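## Task

Pull the black key fob out of the drawer of the small wooden box and set it directly on the open table, touching nothing but the table. Then close the drawer. The box must stay roughly in its current spot with its current heading, and the other item must remain inside the drawer.

## Robot and tools

Robot: two arms, left_arm and right_arm, each ending in a two-finger parallel gripper. Each base sits on a tilted plate, and both plates hang from one metal frame behind the arms. For the clearance check, a plate and its half of the frame belong to that arm. Calibrated bases in scene 1: left_arm at (+0.048, +0.320, +0.317) m, right_arm at (+0.034, -0.209, +0.317) m.

Frame: every position and orientation uses one scene frame. Its origin is at table-top height, halfway between the arms' nominal bases. +x points out over the table, +z points up, and left_arm is on the +y side. The arm names do not match the sides of the images. The gripper's fingers point along its own +z axis and close along its own y axis. end_effector_position is the spot between the finger pads, just under 1 cm behind the tips. Reported poses can be off by a few centimetres, more at long reach.

Row format: one row always has 16 numbers and covers both arms, even when only one moves. The order is left_arm x, y, z, qw, qx, qy, qz, opening, then right_arm in the same order. x, y, z are an absolute target for the gripper point in metres. qw..qz are an absolute target orientation, w first. Opening runs from -1 (shut, 0 mm gap) to +1 (fully open, about 87 mm). In between: +0.5 gives about 69 mm, 0 gives 43 mm and -0.5 gives 18 mm. To keep an arm still, repeat its whole last reported pose and its intended opening in every row. To keep an orientation, resend the same quaternion you chose rather than the drifted reported one.

execute_actions takes actions, a list holding at most one item. An empty list is a look: it returns the state with pictures. An item with rows (1 to 15 rows) and steps (5 to 15, default 15; one step is 1/30 s) drives the arms, one row per step, repeating the last row. Each target must lie within 0.6 m of that arm's last reported position along every one of its gripper's axes, or the call is refused. An item with only steps (up to 300) is a wait counted from the previous result, including your reply time. Results arrive 5 steps before an action finishes. Optional cameras picks the images: a list of names, ["all"], or [].

move takes target: one 16-number row or a list of up to 15 rows, with no distance limit. Each gripper follows a straight path with no collision avoidance. speed is in m/s (0.002 to 2.9, default 0.25), one value or one per target, and rotation is capped at twice that in rad/s. blend, in metres, rounds corners between listed targets. blocking=false returns after about 0.5 s while the motion goes on. A move lasts from 0.5 s to 10 s. A new opening is applied at the start for the first target, and on arrival for later targets. The result ends with a move: line. done means within 10 mm and 2 degrees. off_target, moving, held or fault mean otherwise. limits=paced means the pose was clipped, and limits=held means steps were withheld. Neither done nor off_target tells you about contact.

wait takes seconds (0 to 10) and lets a running move continue. stop brakes a running move and needs some distance to do it. zoom_image takes camera and region [x0, y0, x1, y1] in image pixels, at most 504 x 504, on that camera's latest image. finished_scene takes scene, the current scene's number.

Cameras: cam_high, cam_low, cam_left_wrist, cam_right_wrist, each 672x504. Calibration data is given, but fixed cameras may be shifted by up to about 2.3 degrees and 9 mm.

Reading results: each arm reports end_effector_position, end_effector_quat_wxyz, grip_measured (on the command scale), Joint positions (the last value is the gripper from 0 to 1), Joint velocities ("within noise" means the arm is still), Joint torques (readings 1 to 3 wrap at ±28 N m), and Hand target. Also watch for MOTOR HOT or OVER-TEMPERATURE FAULT lines.

Behaviour: the controller limits each step's orientation change to 40 degrees from the measured orientation, and it favours position over orientation. Friction and gravity can leave the gripper low, short or tilted, so check the pose after each motion. Small moves may fail or go sideways. To grip, command an opening roughly 0.04 below the grip_measured value at first contact for full force (about 20 N per pad). Closing fast squeezes harder.

Avoid the following. Dropping things, or releasing them while they are still moving. Fast impacts and strong pushes. Any contact or squeeze between the two arms, including closing one gripper on the other's fingers. Paths that pass near an arm's own base, which can flip its shoulder posture. Holding loads or stretched poses for long, or pushing at unreachable targets, since these heat the motors; at 90 °C that arm folds up and stays idle. Letting anything fall off the table. Shifting or turning the box. Any arm stop costs something. Loose objects may occasionally be nudged by outside pushes.

Each tool is called as name([rows], argument=value, ...), one row to a line, values as JSON.

## Session

execute_actions(actions=[], cameras=["all"])

Scene clock: 0.00 s of 6000.00 s.
left_arm: end_effector_position=(+0.0997, +0.1270, +0.2928) grip_measured=+1.000 end_effector_quat_wxyz=(-0.035, +0.687, +0.534, -0.491) | right_arm: end_effector_position=(+0.4544, -0.2631, +0.1802) grip_measured=+1.000 end_effector_quat_wxyz=(+0.210, +0.029, +0.971, -0.113)
Joint positions: left_arm=[-0.98 1.553 0.577 -0.527 0.448 0.878 1] | right_arm=[0.037 1.58 0.906 0.109 0.457 -0.116 1]
Joint velocities: within noise
Joint torques (N m): no reading
Motor temperatures (°C): left_arm=[26 35 37 31 25 28 24] | right_arm=[25 31 31 31 29 29 29]
Heat: left arm: 37 °C; right arm: 31 °C.
Hand target: left_arm +0.1017, +0.1257, +0.2933; -0.031, +0.687, +0.534, -0.491 | right_arm +0.4616, -0.2645, +0.1866; +0.222, +0.034, +0.968, -0.113

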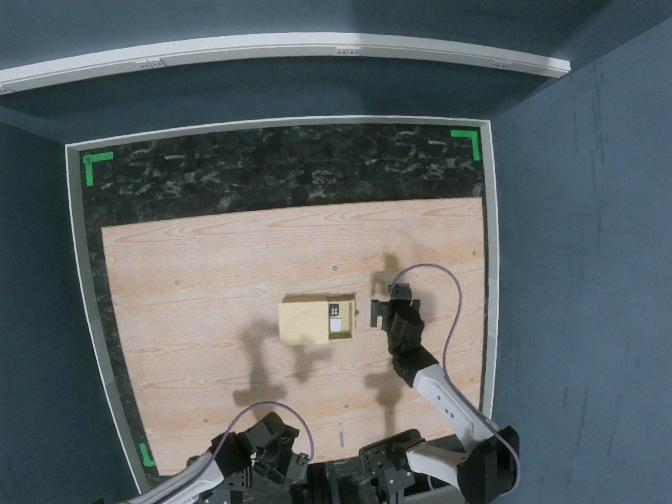

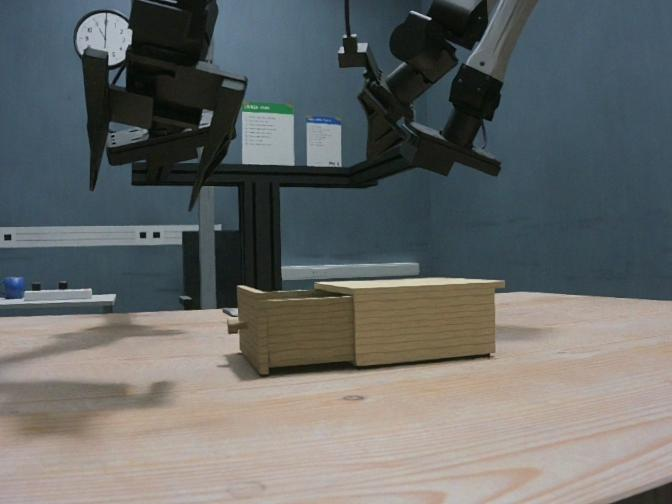

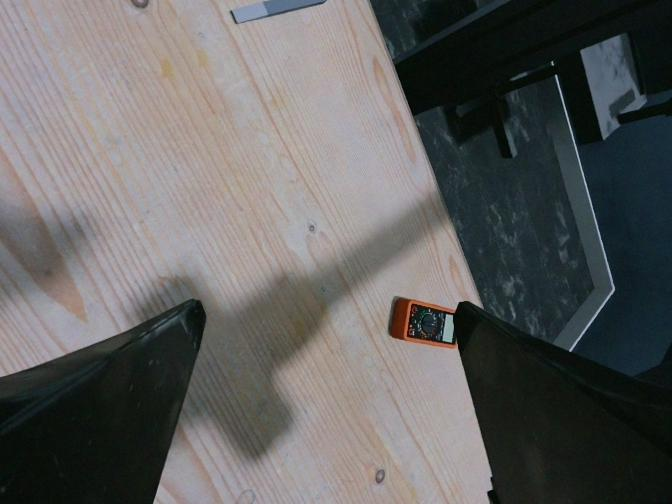

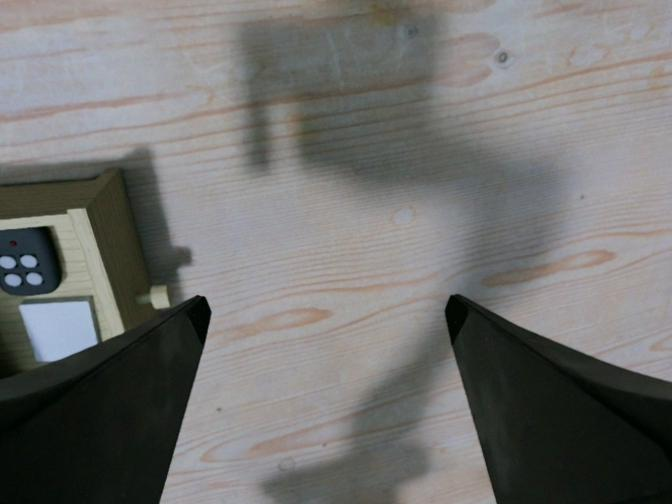

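zoom_image(camera="cam_right_wrist", region=[0, 130, 240, 400])

zoom_image(camera="cam_high", region=[260, 270, 440, 370])

zoom_image(camera="cam_low", region=[200, 250, 540, 400])

Scaled by 1.867 from the camera's 672x504 image, which has a finer 960x720 frame.

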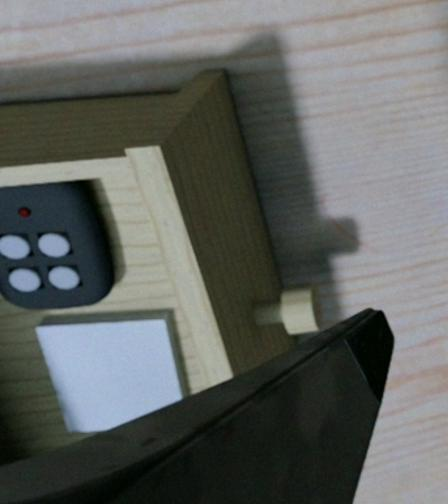

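Scaled by 2.800 from the camera's 672x504 image, which has a finer 960x720 frame.

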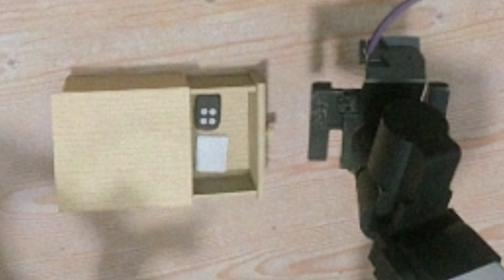

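Scaled by 1.482 from the camera's 672x504 image, which has a finer 960x720 frame.

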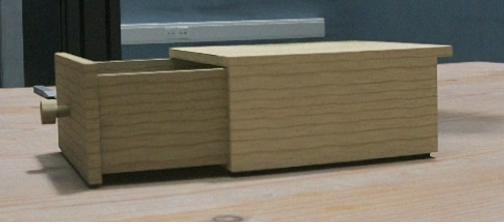

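move(target=[0.0997, 0.1270, 0.2928, -0.035, 0.687, 0.534, -0.491, 1.0, 0.425, -0.110, 0.125, 0.1730, 0.0151, 0.9811, 0.0859, 0.3], speed=0.35)

Scene clock: 10.10 s of 6000.00 s.
left_arm: end_effector_position=(+0.0997, +0.1270, +0.2928) grip_measured=+1.000 end_effector_quat_wxyz=(-0.035, +0.687, +0.534, -0.491) | right_arm: end_effector_position=(+0.4167, -0.1171, +0.1258) grip_measured=+0.300 end_effector_quat_wxyz=(+0.162, +0.010, +0.984, +0.077)
Joint positions: left_arm=[-0.98 1.553 0.577 -0.527 0.448 0.878 1] | right_arm=[0.225 1.814 0.893 0.195 0.23 0.079 0.65]
Joint velocities: within noise
Joint torques (N m): left_arm=[-3.18 -4.07 3.78 0.43 0.53 0.17] | right_arm=[4.34 -6.19 5.26 0.95 -0.19 -0.04]
Motor temperatures (°C): left_arm=[26 36 38 31 25 28 24] | right_arm=[25 32 32 32 29 29 29]
Heat: left arm: 38 °C; right arm: 32 °C.
Hand target: left_arm +0.0997, +0.1270, +0.2927; -0.035, +0.687, +0.534, -0.491 | right_arm +0.4248, -0.1101, +0.1254; +0.173, +0.015, +0.981, +0.086
Off the commanded pose: left_arm 0.000 m, 0 deg | right_arm 0.011 m, 2 deg.
Kept back: nothing.
move: off_target (right_arm)
camera_calibration:
cam_right_wrist: T_world_to_cam=[[0.025188, -0.988371, -0.14996, -0.109158], [-0.85098, -0.0999166, 0.515607, 0.297718], [-0.524594, 0.114626, -0.843601, 0.474569], [0, 0, 0, 1]] pos_world=[0.505058, -0.13254, 0.230472]

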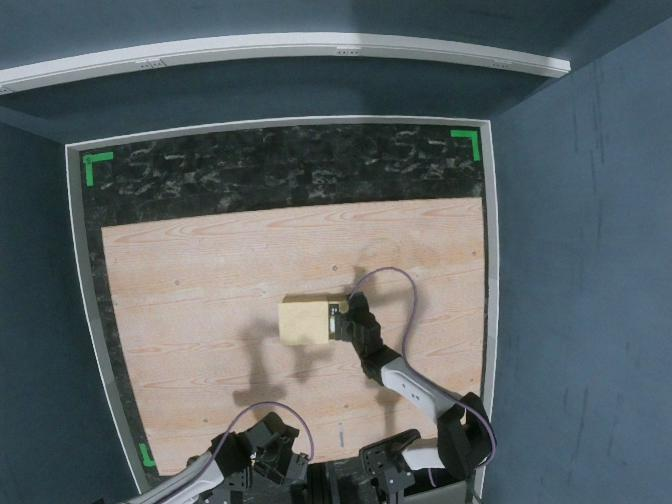

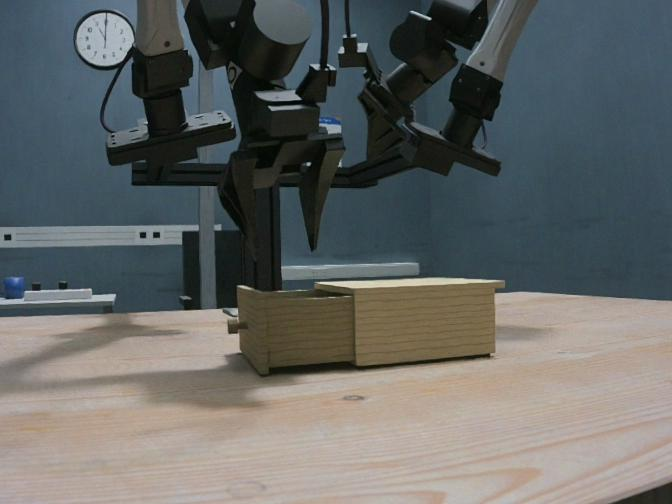

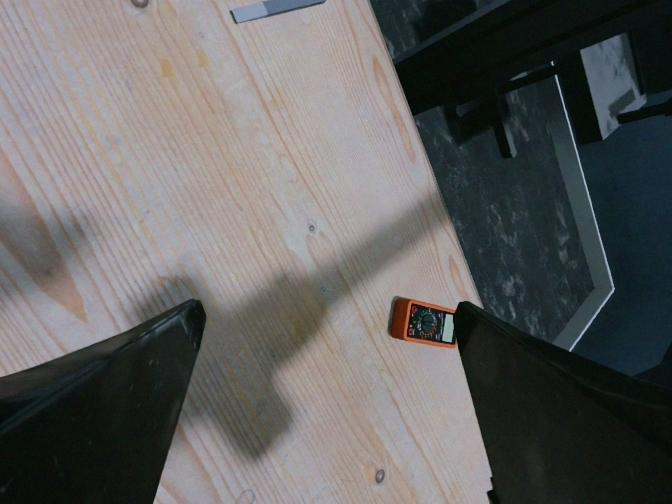

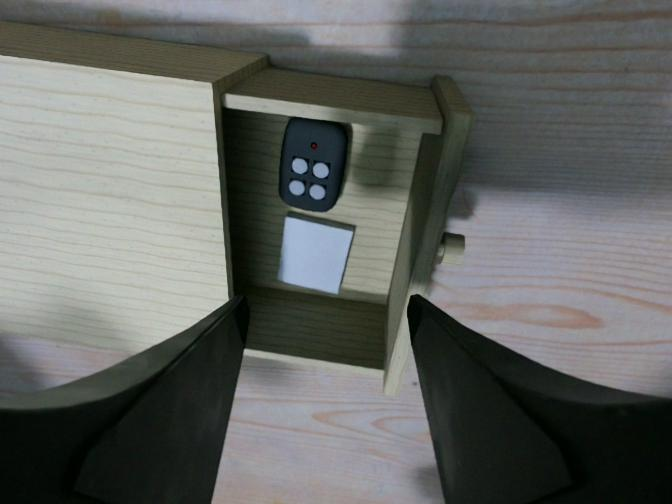

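zoom_image(camera="cam_low", region=[190, 100, 390, 390])

zoom_image(camera="cam_right_wrist", region=[140, 50, 500, 410])

Scaled by 1.738 from the camera's 672x504 image, which has a finer 960x720 frame.

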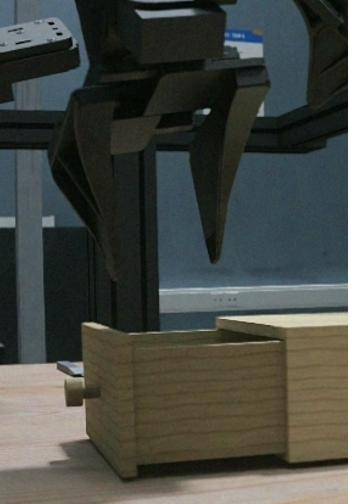

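Scaled by 1.400 from the camera's 672x504 image, which has a finer 960x720 frame.

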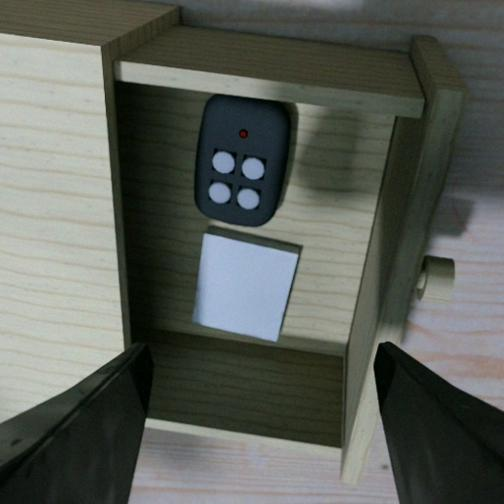

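zoom_image(camera="cam_low", region=[200, 130, 360, 270])

Scaled by 3.150 from the camera's 672x504 image, which has a finer 960x720 frame.

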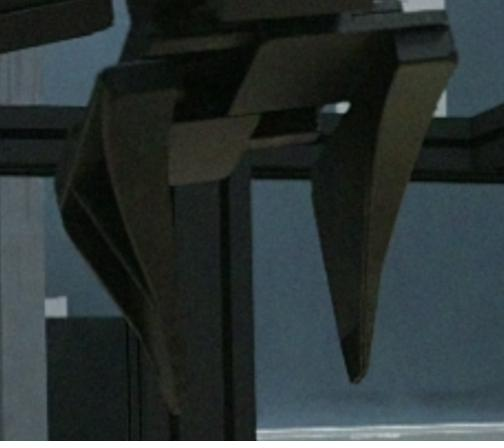

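move(target=[0.0997, 0.1270, 0.2928, -0.035, 0.687, 0.534, -0.491, 1.0, 0.440, -0.0735, 0.113, 0.1783, 0.0724, 0.9676, 0.1634, -1.0], speed=0.25, cameras=["cam_low", "cam_right_wrist"])

Scene clock: 21.23 s of 6000.00 s.
left_arm: end_effector_position=(+0.0997, +0.1270, +0.2928) grip_measured=+1.000 end_effector_quat_wxyz=(-0.035, +0.687, +0.534, -0.491) | right_arm: end_effector_position=(+0.4315, -0.0801, +0.1142) grip_measured=-0.973 end_effector_quat_wxyz=(+0.168, +0.068, +0.971, +0.155)
Joint positions: left_arm=[-0.98 1.553 0.577 -0.527 0.448 0.878 1] | right_arm=[0.225 1.908 0.944 0.282 0.099 0.211 0.013]
Joint velocities: within noise
Joint torques (N m): left_arm=[-3.19 -4.04 3.78 0.43 0.54 0.18] | right_arm=[4.49 -6.28 5.44 1.04 -0.25 -0.07]
Motor temperatures (°C): left_arm=[26 37 38 31 25 28 24] | right_arm=[26 33 32 32 28 29 29]
Heat: left arm: 38 °C; right arm: 33 °C.
Hand target: left_arm +0.0997, +0.1270, +0.2927; -0.035, +0.687, +0.534, -0.491 | right_arm +0.4398, -0.0737, +0.1134; +0.178, +0.072, +0.968, +0.164
Off the commanded pose: left_arm 0.000 m, 0 deg | right_arm 0.011 m, 2 deg.
Kept back: nothing.
move: off_target (right_arm)
camera_calibration:
cam_right_wrist: T_world_to_cam=[[-0.0605147, -0.945957, -0.318597, -0.0151063], [-0.865089, -0.109526, 0.489515, 0.328317], [-0.497955, 0.305237, -0.811709, 0.468443], [0, 0, 0, 1]] pos_world=[0.516372, -0.121317, 0.21471]
Images, in order (width x height): cam_low 672x504, cam_right_wrist 672x504.

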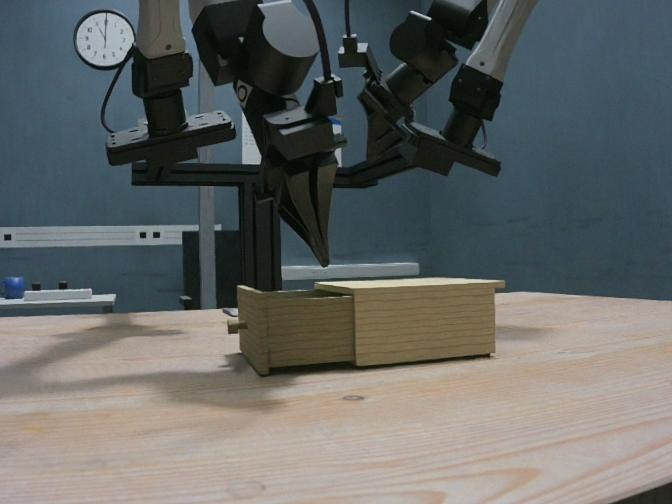

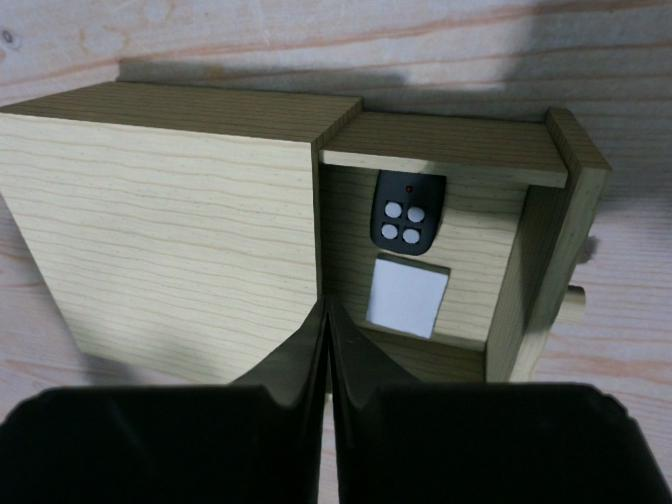

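move([
  [0.0997, 0.1270, 0.2928, -0.035, 0.687, 0.534, -0.491, 1.0, 0.442, -0.0688, 0.105, 0.1783, 0.0724, 0.9676, 0.1634, -1.0],
  [0.0997, 0.1270, 0.2928, -0.035, 0.687, 0.534, -0.491, 1.0, 0.442, -0.0688, 0.039, 0.1783, 0.0724, 0.9676, 0.1634, -1.0],
], speed=[0.2, 0.12], cameras=["cam_low", "cam_right_wrist"])

Scene clock: 23.50 s of 6000.00 s.
left_arm: end_effector_position=(+0.0997, +0.1270, +0.2928) grip_measured=+1.000 end_effector_quat_wxyz=(-0.035, +0.687, +0.534, -0.491) | right_arm: end_effector_position=(+0.4330, -0.0695, +0.0421) grip_measured=-0.973 end_effector_quat_wxyz=(+0.165, +0.071, +0.971, +0.157)
Joint positions: left_arm=[-0.98 1.553 0.577 -0.527 0.448 0.878 1] | right_arm=[0.185 2.187 1.07 0.432 0.064 0.193 0.013]
Joint velocities: within noise
Joint torques (N m): left_arm=[-3.25 -4.05 3.75 0.43 0.53 0.18] | right_arm=[3.55 -6.99 4.25 1.11 -0.32 -0.22]
Motor temperatures (°C): left_arm=[26 37 39 30 25 28 24] | right_arm=[26 34 32 32 28 29 29]
Heat: left arm: 39 °C; right arm: 34 °C.
Hand target: left_arm +0.0997, +0.1270, +0.2927; -0.035, +0.687, +0.534, -0.491 | right_arm +0.4419, -0.0691, +0.0394; +0.178, +0.072, +0.968, +0.163
Off the commanded pose: left_arm 0.000 m, 0 deg | right_arm 0.010 m, 2 deg.
Kept back: nothing.
move: done
camera_calibration:
cam_right_wrist: T_world_to_cam=[[-0.0659847, -0.944086, -0.323028, -0.025229], [-0.861722, -0.109301, 0.495467, 0.364304], [-0.503071, 0.311054, -0.806328, 0.409881], [0, 0, 0, 1]] pos_world=[0.518464, -0.111495, 0.141848]
Images, in order (width x height): cam_low 672x504, cam_right_wrist 672x504.

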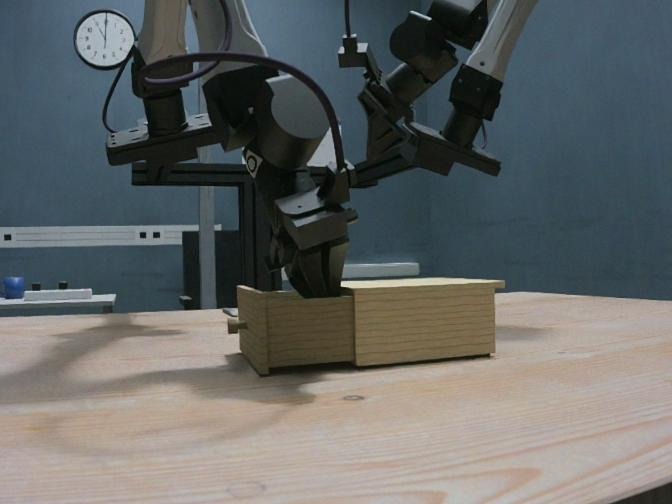

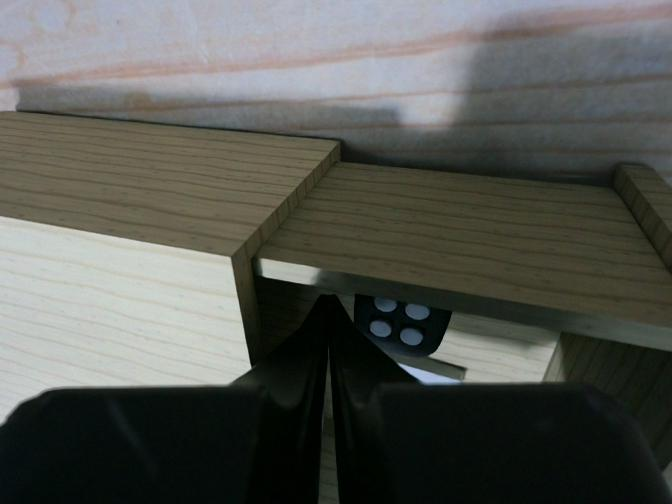

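move([
  [0.0997, 0.1270, 0.2928, -0.035, 0.687, 0.534, -0.491, 1.0, 0.442, -0.0740, 0.034, 0.1783, 0.0724, 0.9676, 0.1634, -1.0],
  [0.0997, 0.1270, 0.2928, -0.035, 0.687, 0.534, -0.491, 1.0, 0.442, -0.0950, 0.034, 0.1783, 0.0724, 0.9676, 0.1634, -1.0],
  [0.0997, 0.1270, 0.2928, -0.035, 0.687, 0.534, -0.491, 1.0, 0.440, -0.0950, 0.105, 0.1783, 0.0724, 0.9676, 0.1634, -1.0],
  [0.0997, 0.1270, 0.2928, -0.035, 0.687, 0.534, -0.491, 1.0, 0.440, -0.1045, 0.105, 0.1749, 0.0732, 0.9818, 0.0136, 0.0],
], speed=[0.06, 0.06, 0.2, 0.3], cameras=["cam_high", "cam_low", "cam_right_wrist"])

Scene clock: 26.87 s of 6000.00 s.
left_arm: end_effector_position=(+0.0997, +0.1270, +0.2928) grip_measured=+1.000 end_effector_quat_wxyz=(-0.035, +0.687, +0.534, -0.491) | right_arm: end_effector_position=(+0.4331, -0.1082, +0.1019) grip_measured=+0.000 end_effector_quat_wxyz=(+0.167, +0.068, +0.983, +0.014)
Joint positions: left_arm=[-0.98 1.553 0.577 -0.527 0.448 0.878 1] | right_arm=[0.275 1.958 1.009 0.213 0.411 0.208 0.5]
Joint velocities: within noise
Joint torques (N m): left_arm=[-3.22 -4.08 3.79 0.42 0.53 0.17] | right_arm=[5.31 -7.94 5.26 0.74 0.17 -0.02]
Motor temperatures (°C): left_arm=[27 37 39 30 25 28 24] | right_arm=[26 34 32 32 28 29 29]
Heat: left arm: 39 °C; right arm: 34 °C.
Hand target: left_arm +0.0997, +0.1270, +0.2927; -0.035, +0.687, +0.534, -0.491 | right_arm +0.4399, -0.1045, +0.1051; +0.175, +0.073, +0.982, +0.014
Off the commanded pose: left_arm 0.000 m, 0 deg | right_arm 0.008 m, 1 deg.
Kept back: nothing.
move: done
camera_calibration:
cam_right_wrist: T_world_to_cam=[[-0.109457, -0.992926, -0.0460227, -0.057143], [-0.853253, 0.0701073, 0.516763, 0.3442], [-0.509881, 0.0958322, -0.85489, 0.454766], [0, 0, 0, 1]] pos_world=[0.519311, -0.124451, 0.208276]
Images, in order (width x height): cam_high 672x504, cam_low 672x504, cam_right_wrist 672x504.

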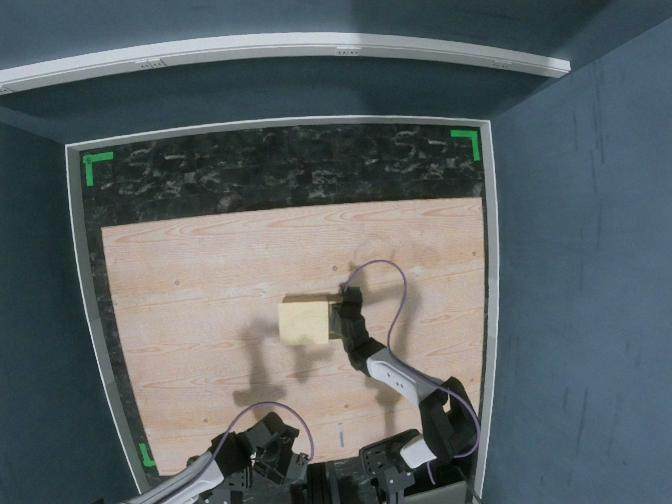

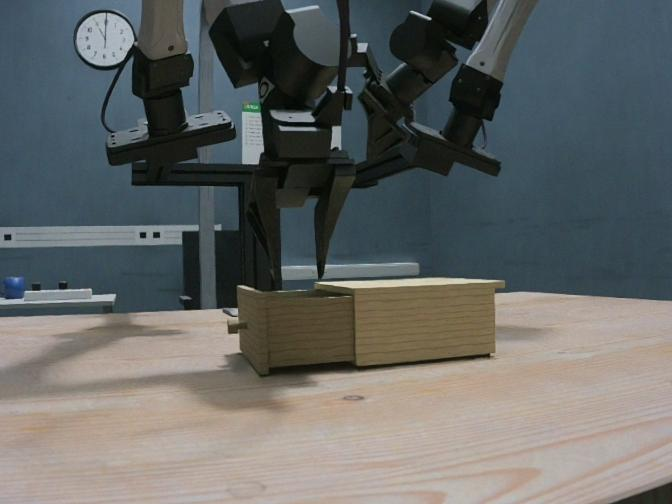

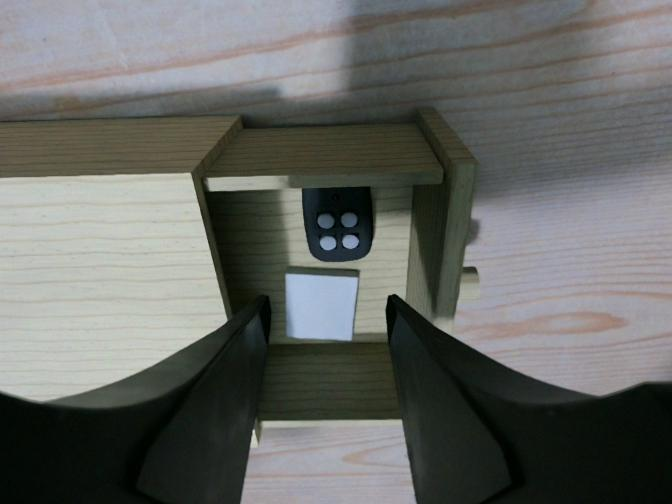

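move([
  [0.0997, 0.1270, 0.2928, -0.035, 0.687, 0.534, -0.491, 1.0, 0.443, -0.1045, 0.095, 0.1734, 0.0430, 0.9839, -0.0076, -0.08],
  [0.0997, 0.1270, 0.2928, -0.035, 0.687, 0.534, -0.491, 1.0, 0.443, -0.1045, 0.034, 0.1734, 0.0430, 0.9839, -0.0076, -0.08],
  [0.0997, 0.1270, 0.2928, -0.035, 0.687, 0.534, -0.491, 1.0, 0.443, -0.1045, 0.034, 0.1734, 0.0430, 0.9839, -0.0076, -0.3],
], speed=[0.2, 0.12, 0.1], cameras=["cam_low", "cam_right_wrist"])

Scene clock: 31.27 s of 6000.00 s.
left_arm: end_effector_position=(+0.0997, +0.1270, +0.2928) grip_measured=+1.000 end_effector_quat_wxyz=(-0.035, +0.687, +0.534, -0.491) | right_arm: end_effector_position=(+0.4359, -0.1053, +0.0391) grip_measured=-0.299 end_effector_quat_wxyz=(+0.163, +0.037, +0.986, -0.012)
Joint positions: left_arm=[-0.98 1.553 0.577 -0.527 0.448 0.878 1] | right_arm=[0.247 2.2 1.136 0.321 0.431 0.122 0.35]
Joint velocities: within noise
Joint torques (N m): left_arm=[-3.23 -4.07 3.77 0.43 0.53 0.17] | right_arm=[3.95 -6.94 4.37 1.03 -0.07 -0.19]
Motor temperatures (°C): left_arm=[27 37 39 30 25 28 24] | right_arm=[26 35 32 32 28 29 29]
Heat: left arm: 39 °C; right arm: 35 °C.
Hand target: left_arm +0.0997, +0.1270, +0.2927; -0.035, +0.687, +0.534, -0.491 | right_arm +0.4428, -0.1046, +0.0344; +0.173, +0.043, +0.984, -0.008
Off the commanded pose: left_arm 0.000 m, 0 deg | right_arm 0.009 m, 1 deg.
Kept back: nothing.
move: done
camera_calibration:
cam_right_wrist: T_world_to_cam=[[-0.0568883, -0.998235, 0.0170456, -0.0827707], [-0.850167, 0.0573871, 0.523376, 0.375858], [-0.523431, 0.0152823, -0.851931, 0.399576], [0, 0, 0, 1]] pos_world=[0.523983, -0.1103, 0.145107]
Images, in order (width x height): cam_low 672x504, cam_right_wrist 672x504.

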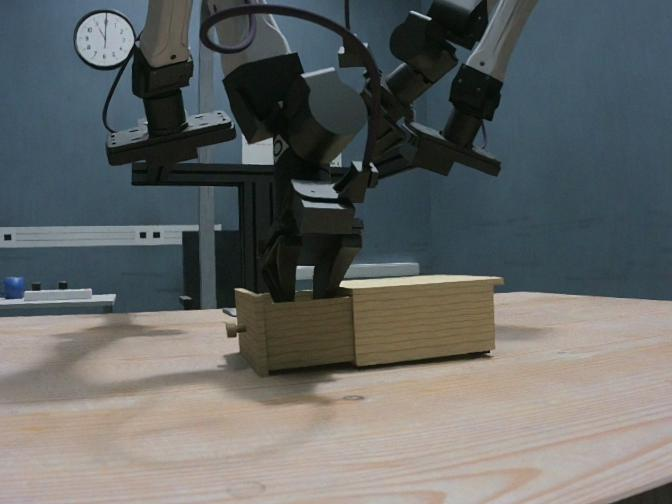

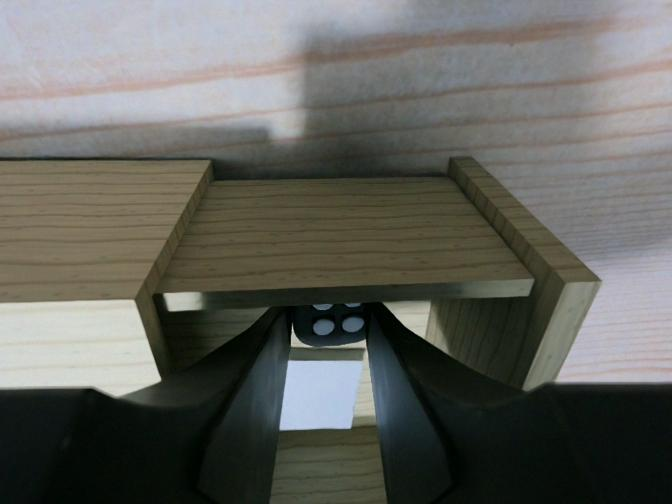

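move(target=[0.0997, 0.1270, 0.2928, -0.035, 0.687, 0.534, -0.491, 1.0, 0.443, -0.1045, 0.034, 0.1734, 0.0430, 0.9839, -0.0076, -0.42], cameras=["cam_right_wrist"])

zoom_image(camera="cam_right_wrist", region=[200, 260, 460, 440])

Scene clock: 32.20 s of 6000.00 s.
left_arm: end_effector_position=(+0.0997, +0.1270, +0.2928) grip_measured=+1.000 end_effector_quat_wxyz=(-0.035, +0.687, +0.534, -0.491) | right_arm: end_effector_position=(+0.4365, -0.1035, +0.0396) grip_measured=-0.419 end_effector_quat_wxyz=(+0.164, +0.036, +0.986, -0.009)
Joint positions: left_arm=[-0.98 1.553 0.577 -0.527 0.448 0.878 1] | right_arm=[0.249 2.2 1.138 0.321 0.427 0.122 0.291]
Joint velocities: within noise
Joint torques (N m): left_arm=[-3.21 -4.08 3.82 0.43 0.52 0.17] | right_arm=[3.73 -7.01 4.3 1.04 -0.04 -0.13]
Motor temperatures (°C): left_arm=[27 37 39 30 25 28 24] | right_arm=[26 35 32 32 28 29 29]
Heat: left arm: 39 °C; right arm: 35 °C.
Hand target: left_arm +0.0997, +0.1270, +0.2927; -0.035, +0.687, +0.534, -0.491 | right_arm +0.4429, -0.1045, +0.0344; +0.173, +0.043, +0.984, -0.008
Off the commanded pose: left_arm 0.000 m, 0 deg | right_arm 0.009 m, 1 deg.
Kept back: nothing.
move: done
camera_calibration:
cam_right_wrist: T_world_to_cam=[[-0.0541868, -0.998459, 0.0119988, -0.081862], [-0.851394, 0.0524772, 0.521896, 0.376117], [-0.521721, 0.0180642, -0.852925, 0.399824], [0, 0, 0, 1]] pos_world=[0.524384, -0.108696, 0.145708]
Images, in order (width x height): cam_right_wrist 672x504.

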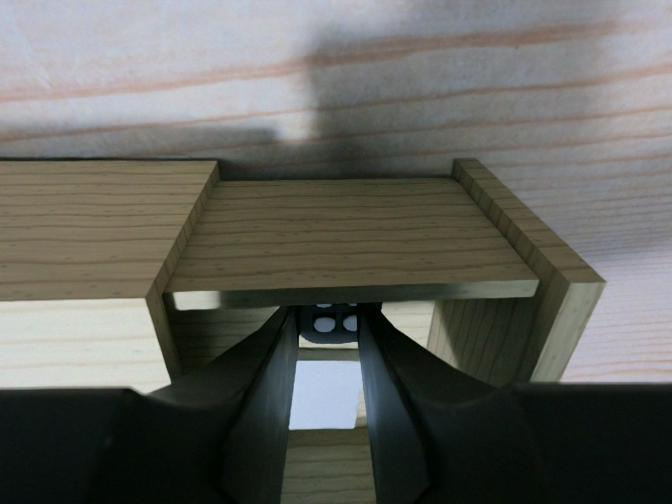

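Scaled by 1.938 from the camera's 672x504 image, which has a finer 960x720 frame.

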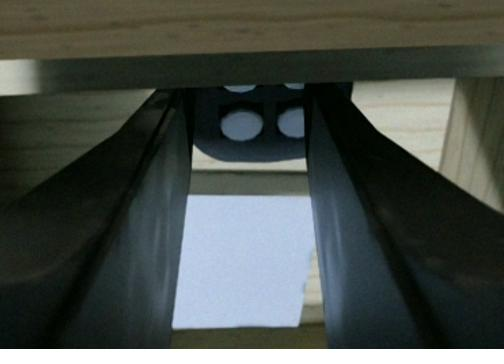

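move([
  [0.0997, 0.1270, 0.2928, -0.035, 0.687, 0.534, -0.491, 1.0, 0.443, -0.1100, 0.055, 0.1734, 0.0430, 0.9839, -0.0076, -0.06],
  [0.0997, 0.1270, 0.2928, -0.035, 0.687, 0.534, -0.491, 1.0, 0.443, -0.1070, 0.022, 0.1734, 0.0430, 0.9839, -0.0076, -0.06],
  [0.0997, 0.1270, 0.2928, -0.035, 0.687, 0.534, -0.491, 1.0, 0.443, -0.1070, 0.022, 0.1734, 0.0430, 0.9839, -0.0076, -0.3],
], speed=[0.15, 0.1, 0.1], cameras=["cam_low", "cam_right_wrist"])

zoom_image(camera="cam_right_wrist", region=[200, 260, 460, 440])

Scene clock: 34.23 s of 6000.00 s.
left_arm: end_effector_position=(+0.0997, +0.1270, +0.2928) grip_measured=+1.000 end_effector_quat_wxyz=(-0.035, +0.687, +0.534, -0.491) | right_arm: end_effector_position=(+0.4380, -0.1097, +0.0300) grip_measured=-0.171 end_effector_quat_wxyz=(+0.165, +0.038, +0.986, -0.014)
Joint positions: left_arm=[-0.98 1.553 0.577 -0.527 0.448 0.878 1] | right_arm=[0.23 2.228 1.153 0.341 0.423 0.109 0.414]
Joint velocities: within noise
Joint torques (N m): left_arm=[-3.21 -4.07 3.75 0.43 0.53 0.18] | right_arm=[4 -6.19 4.52 1.11 -0.09 -0.15]
Motor temperatures (°C): left_arm=[27 37 39 30 25 28 24] | right_arm=[26 35 32 32 28 29 29]
Heat: left arm: 39 °C; right arm: 35 °C.
Hand target: left_arm +0.0997, +0.1270, +0.2927; -0.035, +0.687, +0.534, -0.491 | right_arm +0.4428, -0.1071, +0.0225; +0.173, +0.043, +0.984, -0.008
Off the commanded pose: left_arm 0.000 m, 0 deg | right_arm 0.010 m, 1 deg.
Kept back: nothing.
move: done; target 3's new opening was sent with right_arm's hand 0.011 m and 2 deg from that target
camera_calibration:
cam_right_wrist: T_world_to_cam=[[-0.0587498, -0.998047, 0.0212193, -0.0861906], [-0.851767, 0.0612017, 0.520333, 0.383856], [-0.520616, 0.0124955, -0.8537, 0.391464], [0, 0, 0, 1]] pos_world=[0.525695, -0.114407, 0.136289]
Images, in order (width x height): cam_low 672x504, cam_right_wrist 672x504.

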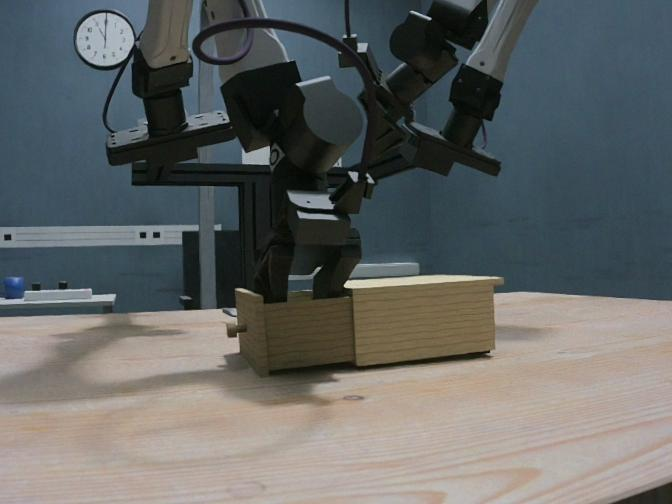

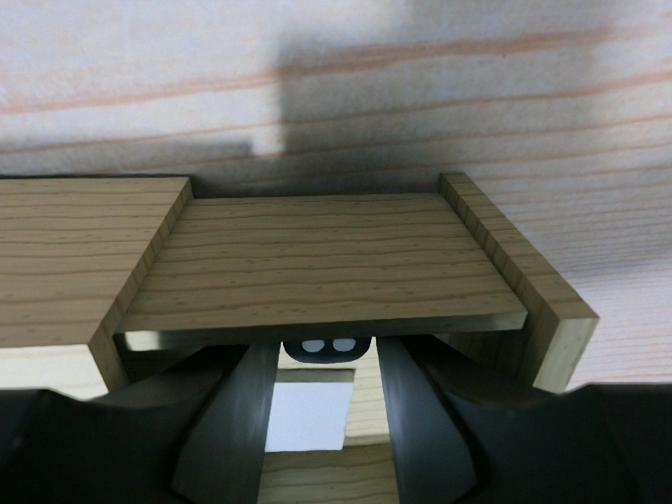

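Scaled by 1.938 from the camera's 672x504 image, which has a finer 960x720 frame.

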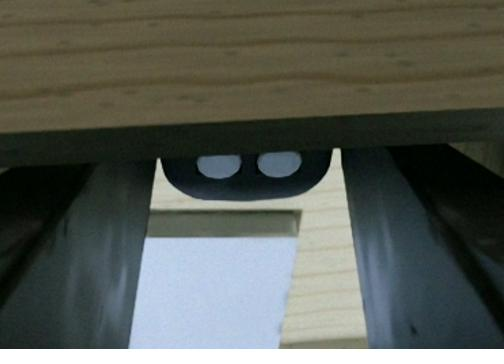

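move([
  [0.0997, 0.1270, 0.2928, -0.035, 0.687, 0.534, -0.491, 1.0, 0.443, -0.1090, 0.130, 0.1734, 0.0430, 0.9839, -0.0076, -0.3],
  [0.0997, 0.1270, 0.2928, -0.035, 0.687, 0.534, -0.491, 1.0, 0.457, -0.2750, 0.120, 0.1734, 0.0430, 0.9839, -0.0076, -0.3],
  [0.0997, 0.1270, 0.2928, -0.035, 0.687, 0.534, -0.491, 1.0, 0.457, -0.2750, 0.045, 0.1734, 0.0430, 0.9839, -0.0076, -0.3],
], speed=[0.15, 0.3, 0.2], blend=[0.03, 0.03, 0], cameras=["cam_high", "cam_low", "cam_right_wrist"])

Scene clock: 37.20 s of 6000.00 s.
left_arm: end_effector_position=(+0.0997, +0.1270, +0.2928) grip_measured=+1.000 end_effector_quat_wxyz=(-0.035, +0.687, +0.534, -0.491) | right_arm: end_effector_position=(+0.4483, -0.2710, +0.0470) grip_measured=-0.171 end_effector_quat_wxyz=(+0.160, +0.043, +0.986, -0.007)
Joint positions: left_arm=[-0.98 1.553 0.577 -0.527 0.448 0.878 1] | right_arm=[-0.162 2.028 1.091 0.262 0.111 -0.137 0.414]
Joint velocities: within noise
Joint torques (N m): left_arm=[-3.18 -4.05 3.75 0.42 0.53 0.17] | right_arm=[1.14 -7.98 4.67 1 -0.13 -0.27]
Motor temperatures (°C): left_arm=[27 37 39 30 25 28 24] | right_arm=[26 35 32 32 28 29 29]
Heat: left arm: 39 °C; right arm: 35 °C.
Hand target: left_arm +0.0997, +0.1270, +0.2927; -0.035, +0.687, +0.534, -0.491 | right_arm +0.4568, -0.2750, +0.0453; +0.173, +0.043, +0.984, -0.008
Off the commanded pose: left_arm 0.000 m, 0 deg | right_arm 0.010 m, 2 deg.
Kept back: nothing.
move: done
camera_calibration:
cam_right_wrist: T_world_to_cam=[[-0.0674883, -0.997705, 0.00542836, -0.242086], [-0.846604, 0.0601445, 0.528814, 0.390642], [-0.527927, 0.0310931, -0.84872, 0.421468], [0, 0, 0, 1]] pos_world=[0.536885, -0.278131, 0.152446]
Images, in order (width x height): cam_high 672x504, cam_low 672x504, cam_right_wrist 672x504.

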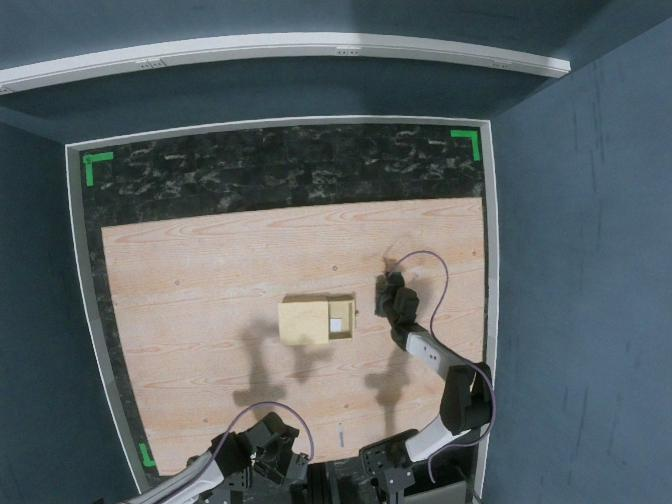

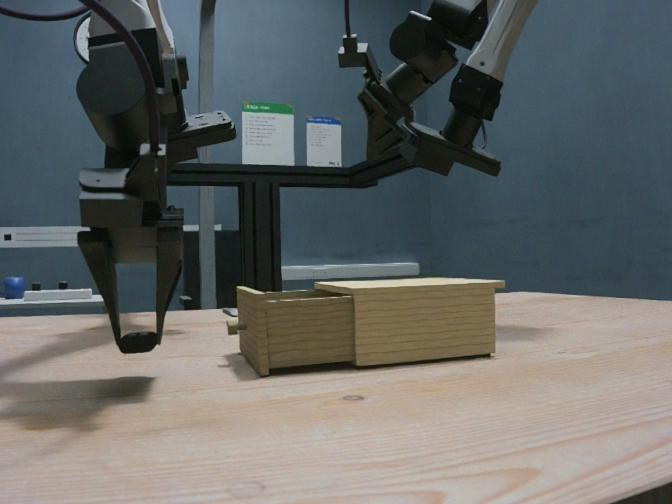

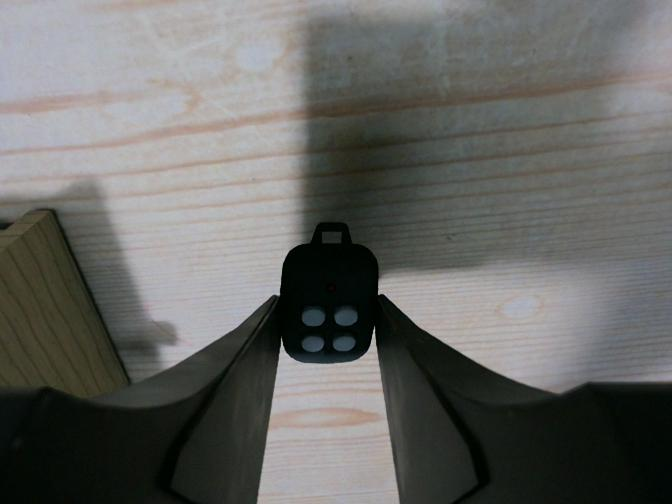

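move([
  [0.0997, 0.1270, 0.2928, -0.035, 0.687, 0.534, -0.491, 1.0, 0.457, -0.2750, 0.014, 0.1734, 0.0430, 0.9839, -0.0076, -0.3],
  [0.0997, 0.1270, 0.2928, -0.035, 0.687, 0.534, -0.491, 1.0, 0.457, -0.2750, 0.014, 0.1734, 0.0430, 0.9839, -0.0076, 0.1],
], speed=[0.07, 0.1], cameras=["cam_low", "cam_right_wrist"])

Scene clock: 39.87 s of 6000.00 s.
left_arm: end_effector_position=(+0.0997, +0.1270, +0.2928) grip_measured=+1.000 end_effector_quat_wxyz=(-0.035, +0.687, +0.534, -0.491) | right_arm: end_effector_position=(+0.4525, -0.2715, +0.0195) grip_measured=+0.100 end_effector_quat_wxyz=(+0.165, +0.043, +0.985, -0.007)
Joint positions: left_arm=[-0.98 1.553 0.577 -0.527 0.448 0.878 1] | right_arm=[-0.172 2.133 1.149 0.32 0.102 -0.144 0.55]
Joint velocities: within noise
Joint torques (N m): left_arm=[-3.22 -4.04 3.74 0.43 0.53 0.17] | right_arm=[1.11 -7.25 4.33 0.95 -0.17 -0.22]
Motor temperatures (°C): left_arm=[27 37 39 30 25 28 24] | right_arm=[26 36 32 32 28 29 29]
Heat: left arm: 39 °C; right arm: 36 °C.
Hand target: left_arm +0.0997, +0.1270, +0.2927; -0.035, +0.687, +0.534, -0.491 | right_arm +0.4568, -0.2750, +0.0142; +0.173, +0.043, +0.984, -0.008
Off the commanded pose: left_arm 0.000 m, 0 deg | right_arm 0.008 m, 1 deg.
Kept back: nothing.
move: done; target 2's new opening was sent with right_arm's hand 0.011 m and 2 deg from that target
camera_calibration:
cam_right_wrist: T_world_to_cam=[[-0.0679678, -0.997672, 0.00556479, -0.241979], [-0.852053, 0.0609472, 0.519895, 0.411696], [-0.519023, 0.0305946, -0.854212, 0.396272], [0, 0, 0, 1]] pos_world=[0.540015, -0.278632, 0.125809]
Images, in order (width x height): cam_low 672x504, cam_right_wrist 672x504.

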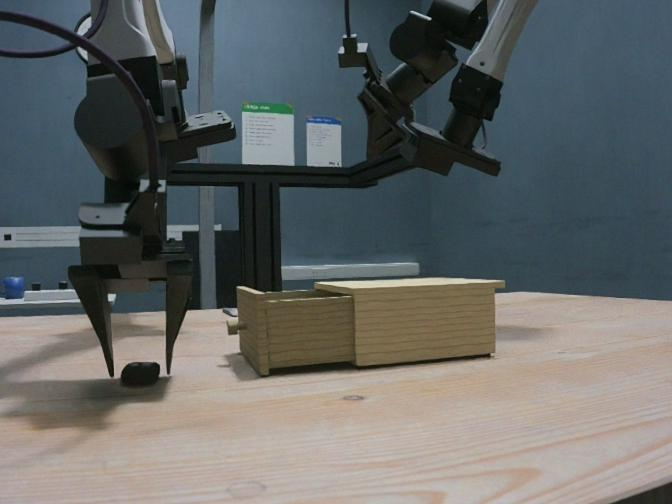

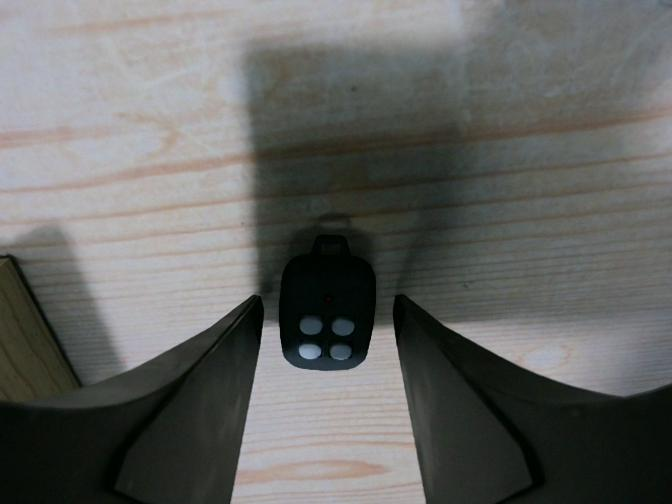

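move([
  [0.0997, 0.1270, 0.2928, -0.035, 0.687, 0.534, -0.491, 1.0, 0.455, -0.2730, 0.085, 0.1734, 0.0430, 0.9839, -0.0076, -1.0],
  [0.0997, 0.1270, 0.2928, -0.035, 0.687, 0.534, -0.491, 1.0, 0.414, -0.2050, 0.085, 0.1766, 0.0579, 0.9795, 0.0783, -1.0],
  [0.0997, 0.1270, 0.2928, -0.035, 0.687, 0.534, -0.491, 1.0, 0.4135, -0.2020, 0.041, 0.1766, 0.0579, 0.9795, 0.0783, -1.0],
  [0.0997, 0.1270, 0.2928, -0.035, 0.687, 0.534, -0.491, 1.0, 0.418, -0.1300, 0.041, 0.1766, 0.0579, 0.9795, 0.0783, -1.0],
], speed=[0.2, 0.25, 0.2, 0.08], blend=[0, 0.02, 0.01, 0], cameras=["cam_high", "cam_low", "cam_right_wrist"])

Scene clock: 42.40 s of 6000.00 s.
left_arm: end_effector_position=(+0.0997, +0.1270, +0.2928) grip_measured=+1.000 end_effector_quat_wxyz=(-0.035, +0.687, +0.534, -0.491) | right_arm: end_effector_position=(+0.4035, -0.1579, +0.0404) grip_measured=-0.175 end_effector_quat_wxyz=(+0.154, +0.053, +0.986, +0.038)
Joint positions: left_arm=[-0.98 1.553 0.577 -0.527 0.448 0.878 1] | right_arm=[0.078 2.088 0.923 0.446 0.211 0.055 0.412]
Joint velocities: within noise
Joint torques (N m): left_arm=[-3.21 -4.12 3.79 0.43 0.53 0.17] | right_arm=[6.65 -6.11 3.97 1.14 -0.53 0.2]
Motor temperatures (°C): left_arm=[27 37 39 30 25 28 24] | right_arm=[26 36 32 32 28 29 29]
Heat: left arm: 39 °C; right arm: 36 °C.
Hand target: left_arm +0.0997, +0.1270, +0.2927; -0.035, +0.687, +0.534, -0.491 | right_arm +0.4166, -0.1306, +0.0430; +0.175, +0.057, +0.980, +0.078
Off the commanded pose: left_arm 0.000 m, 0 deg | right_arm 0.031 m, 5 deg.
Kept back: nothing.
move: off_target (right_arm)
camera_calibration:
cam_right_wrist: T_world_to_cam=[[-0.0728579, -0.993643, -0.0858262, -0.12579], [-0.84279, 0.0153248, 0.538024, 0.340497], [-0.533289, 0.111533, -0.838548, 0.403109], [0, 0, 0, 1]] pos_world=[0.492776, -0.175168, 0.144035]
Images, in order (width x height): cam_high 672x504, cam_low 672x504, cam_right_wrist 672x504.

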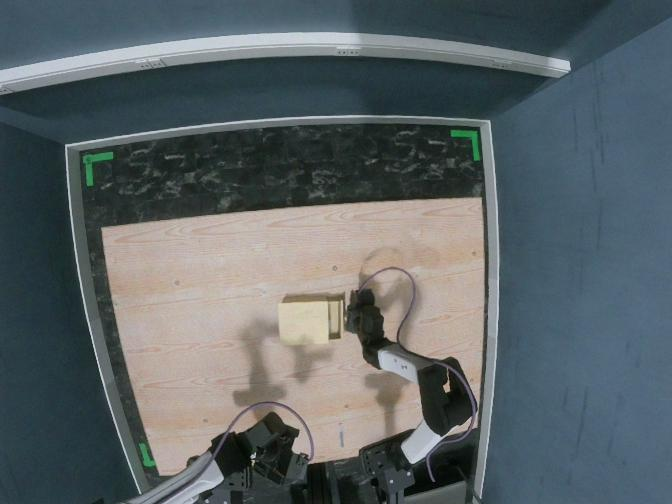

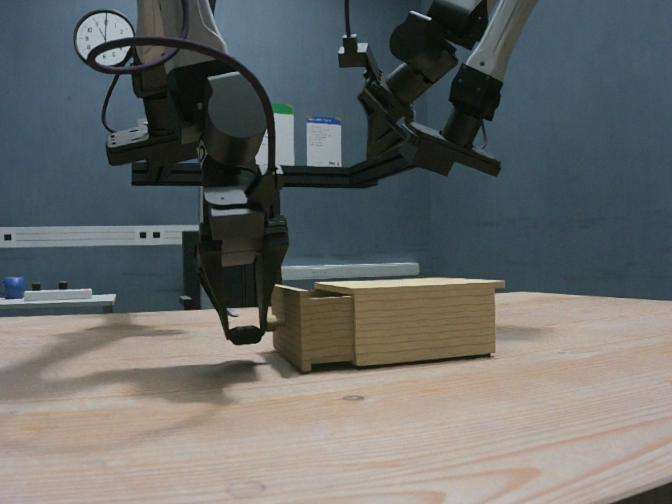

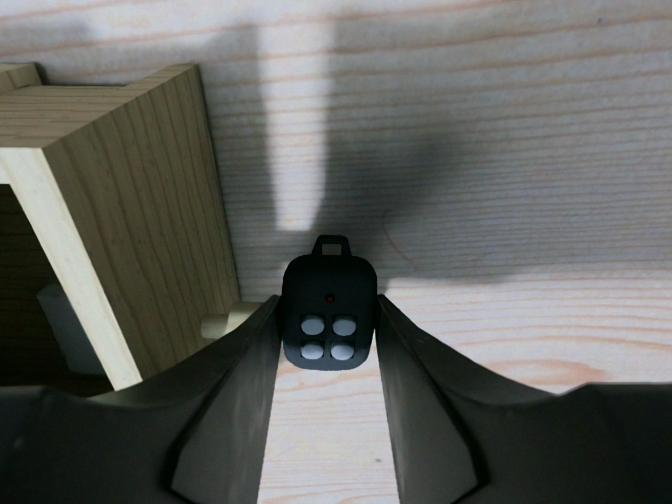

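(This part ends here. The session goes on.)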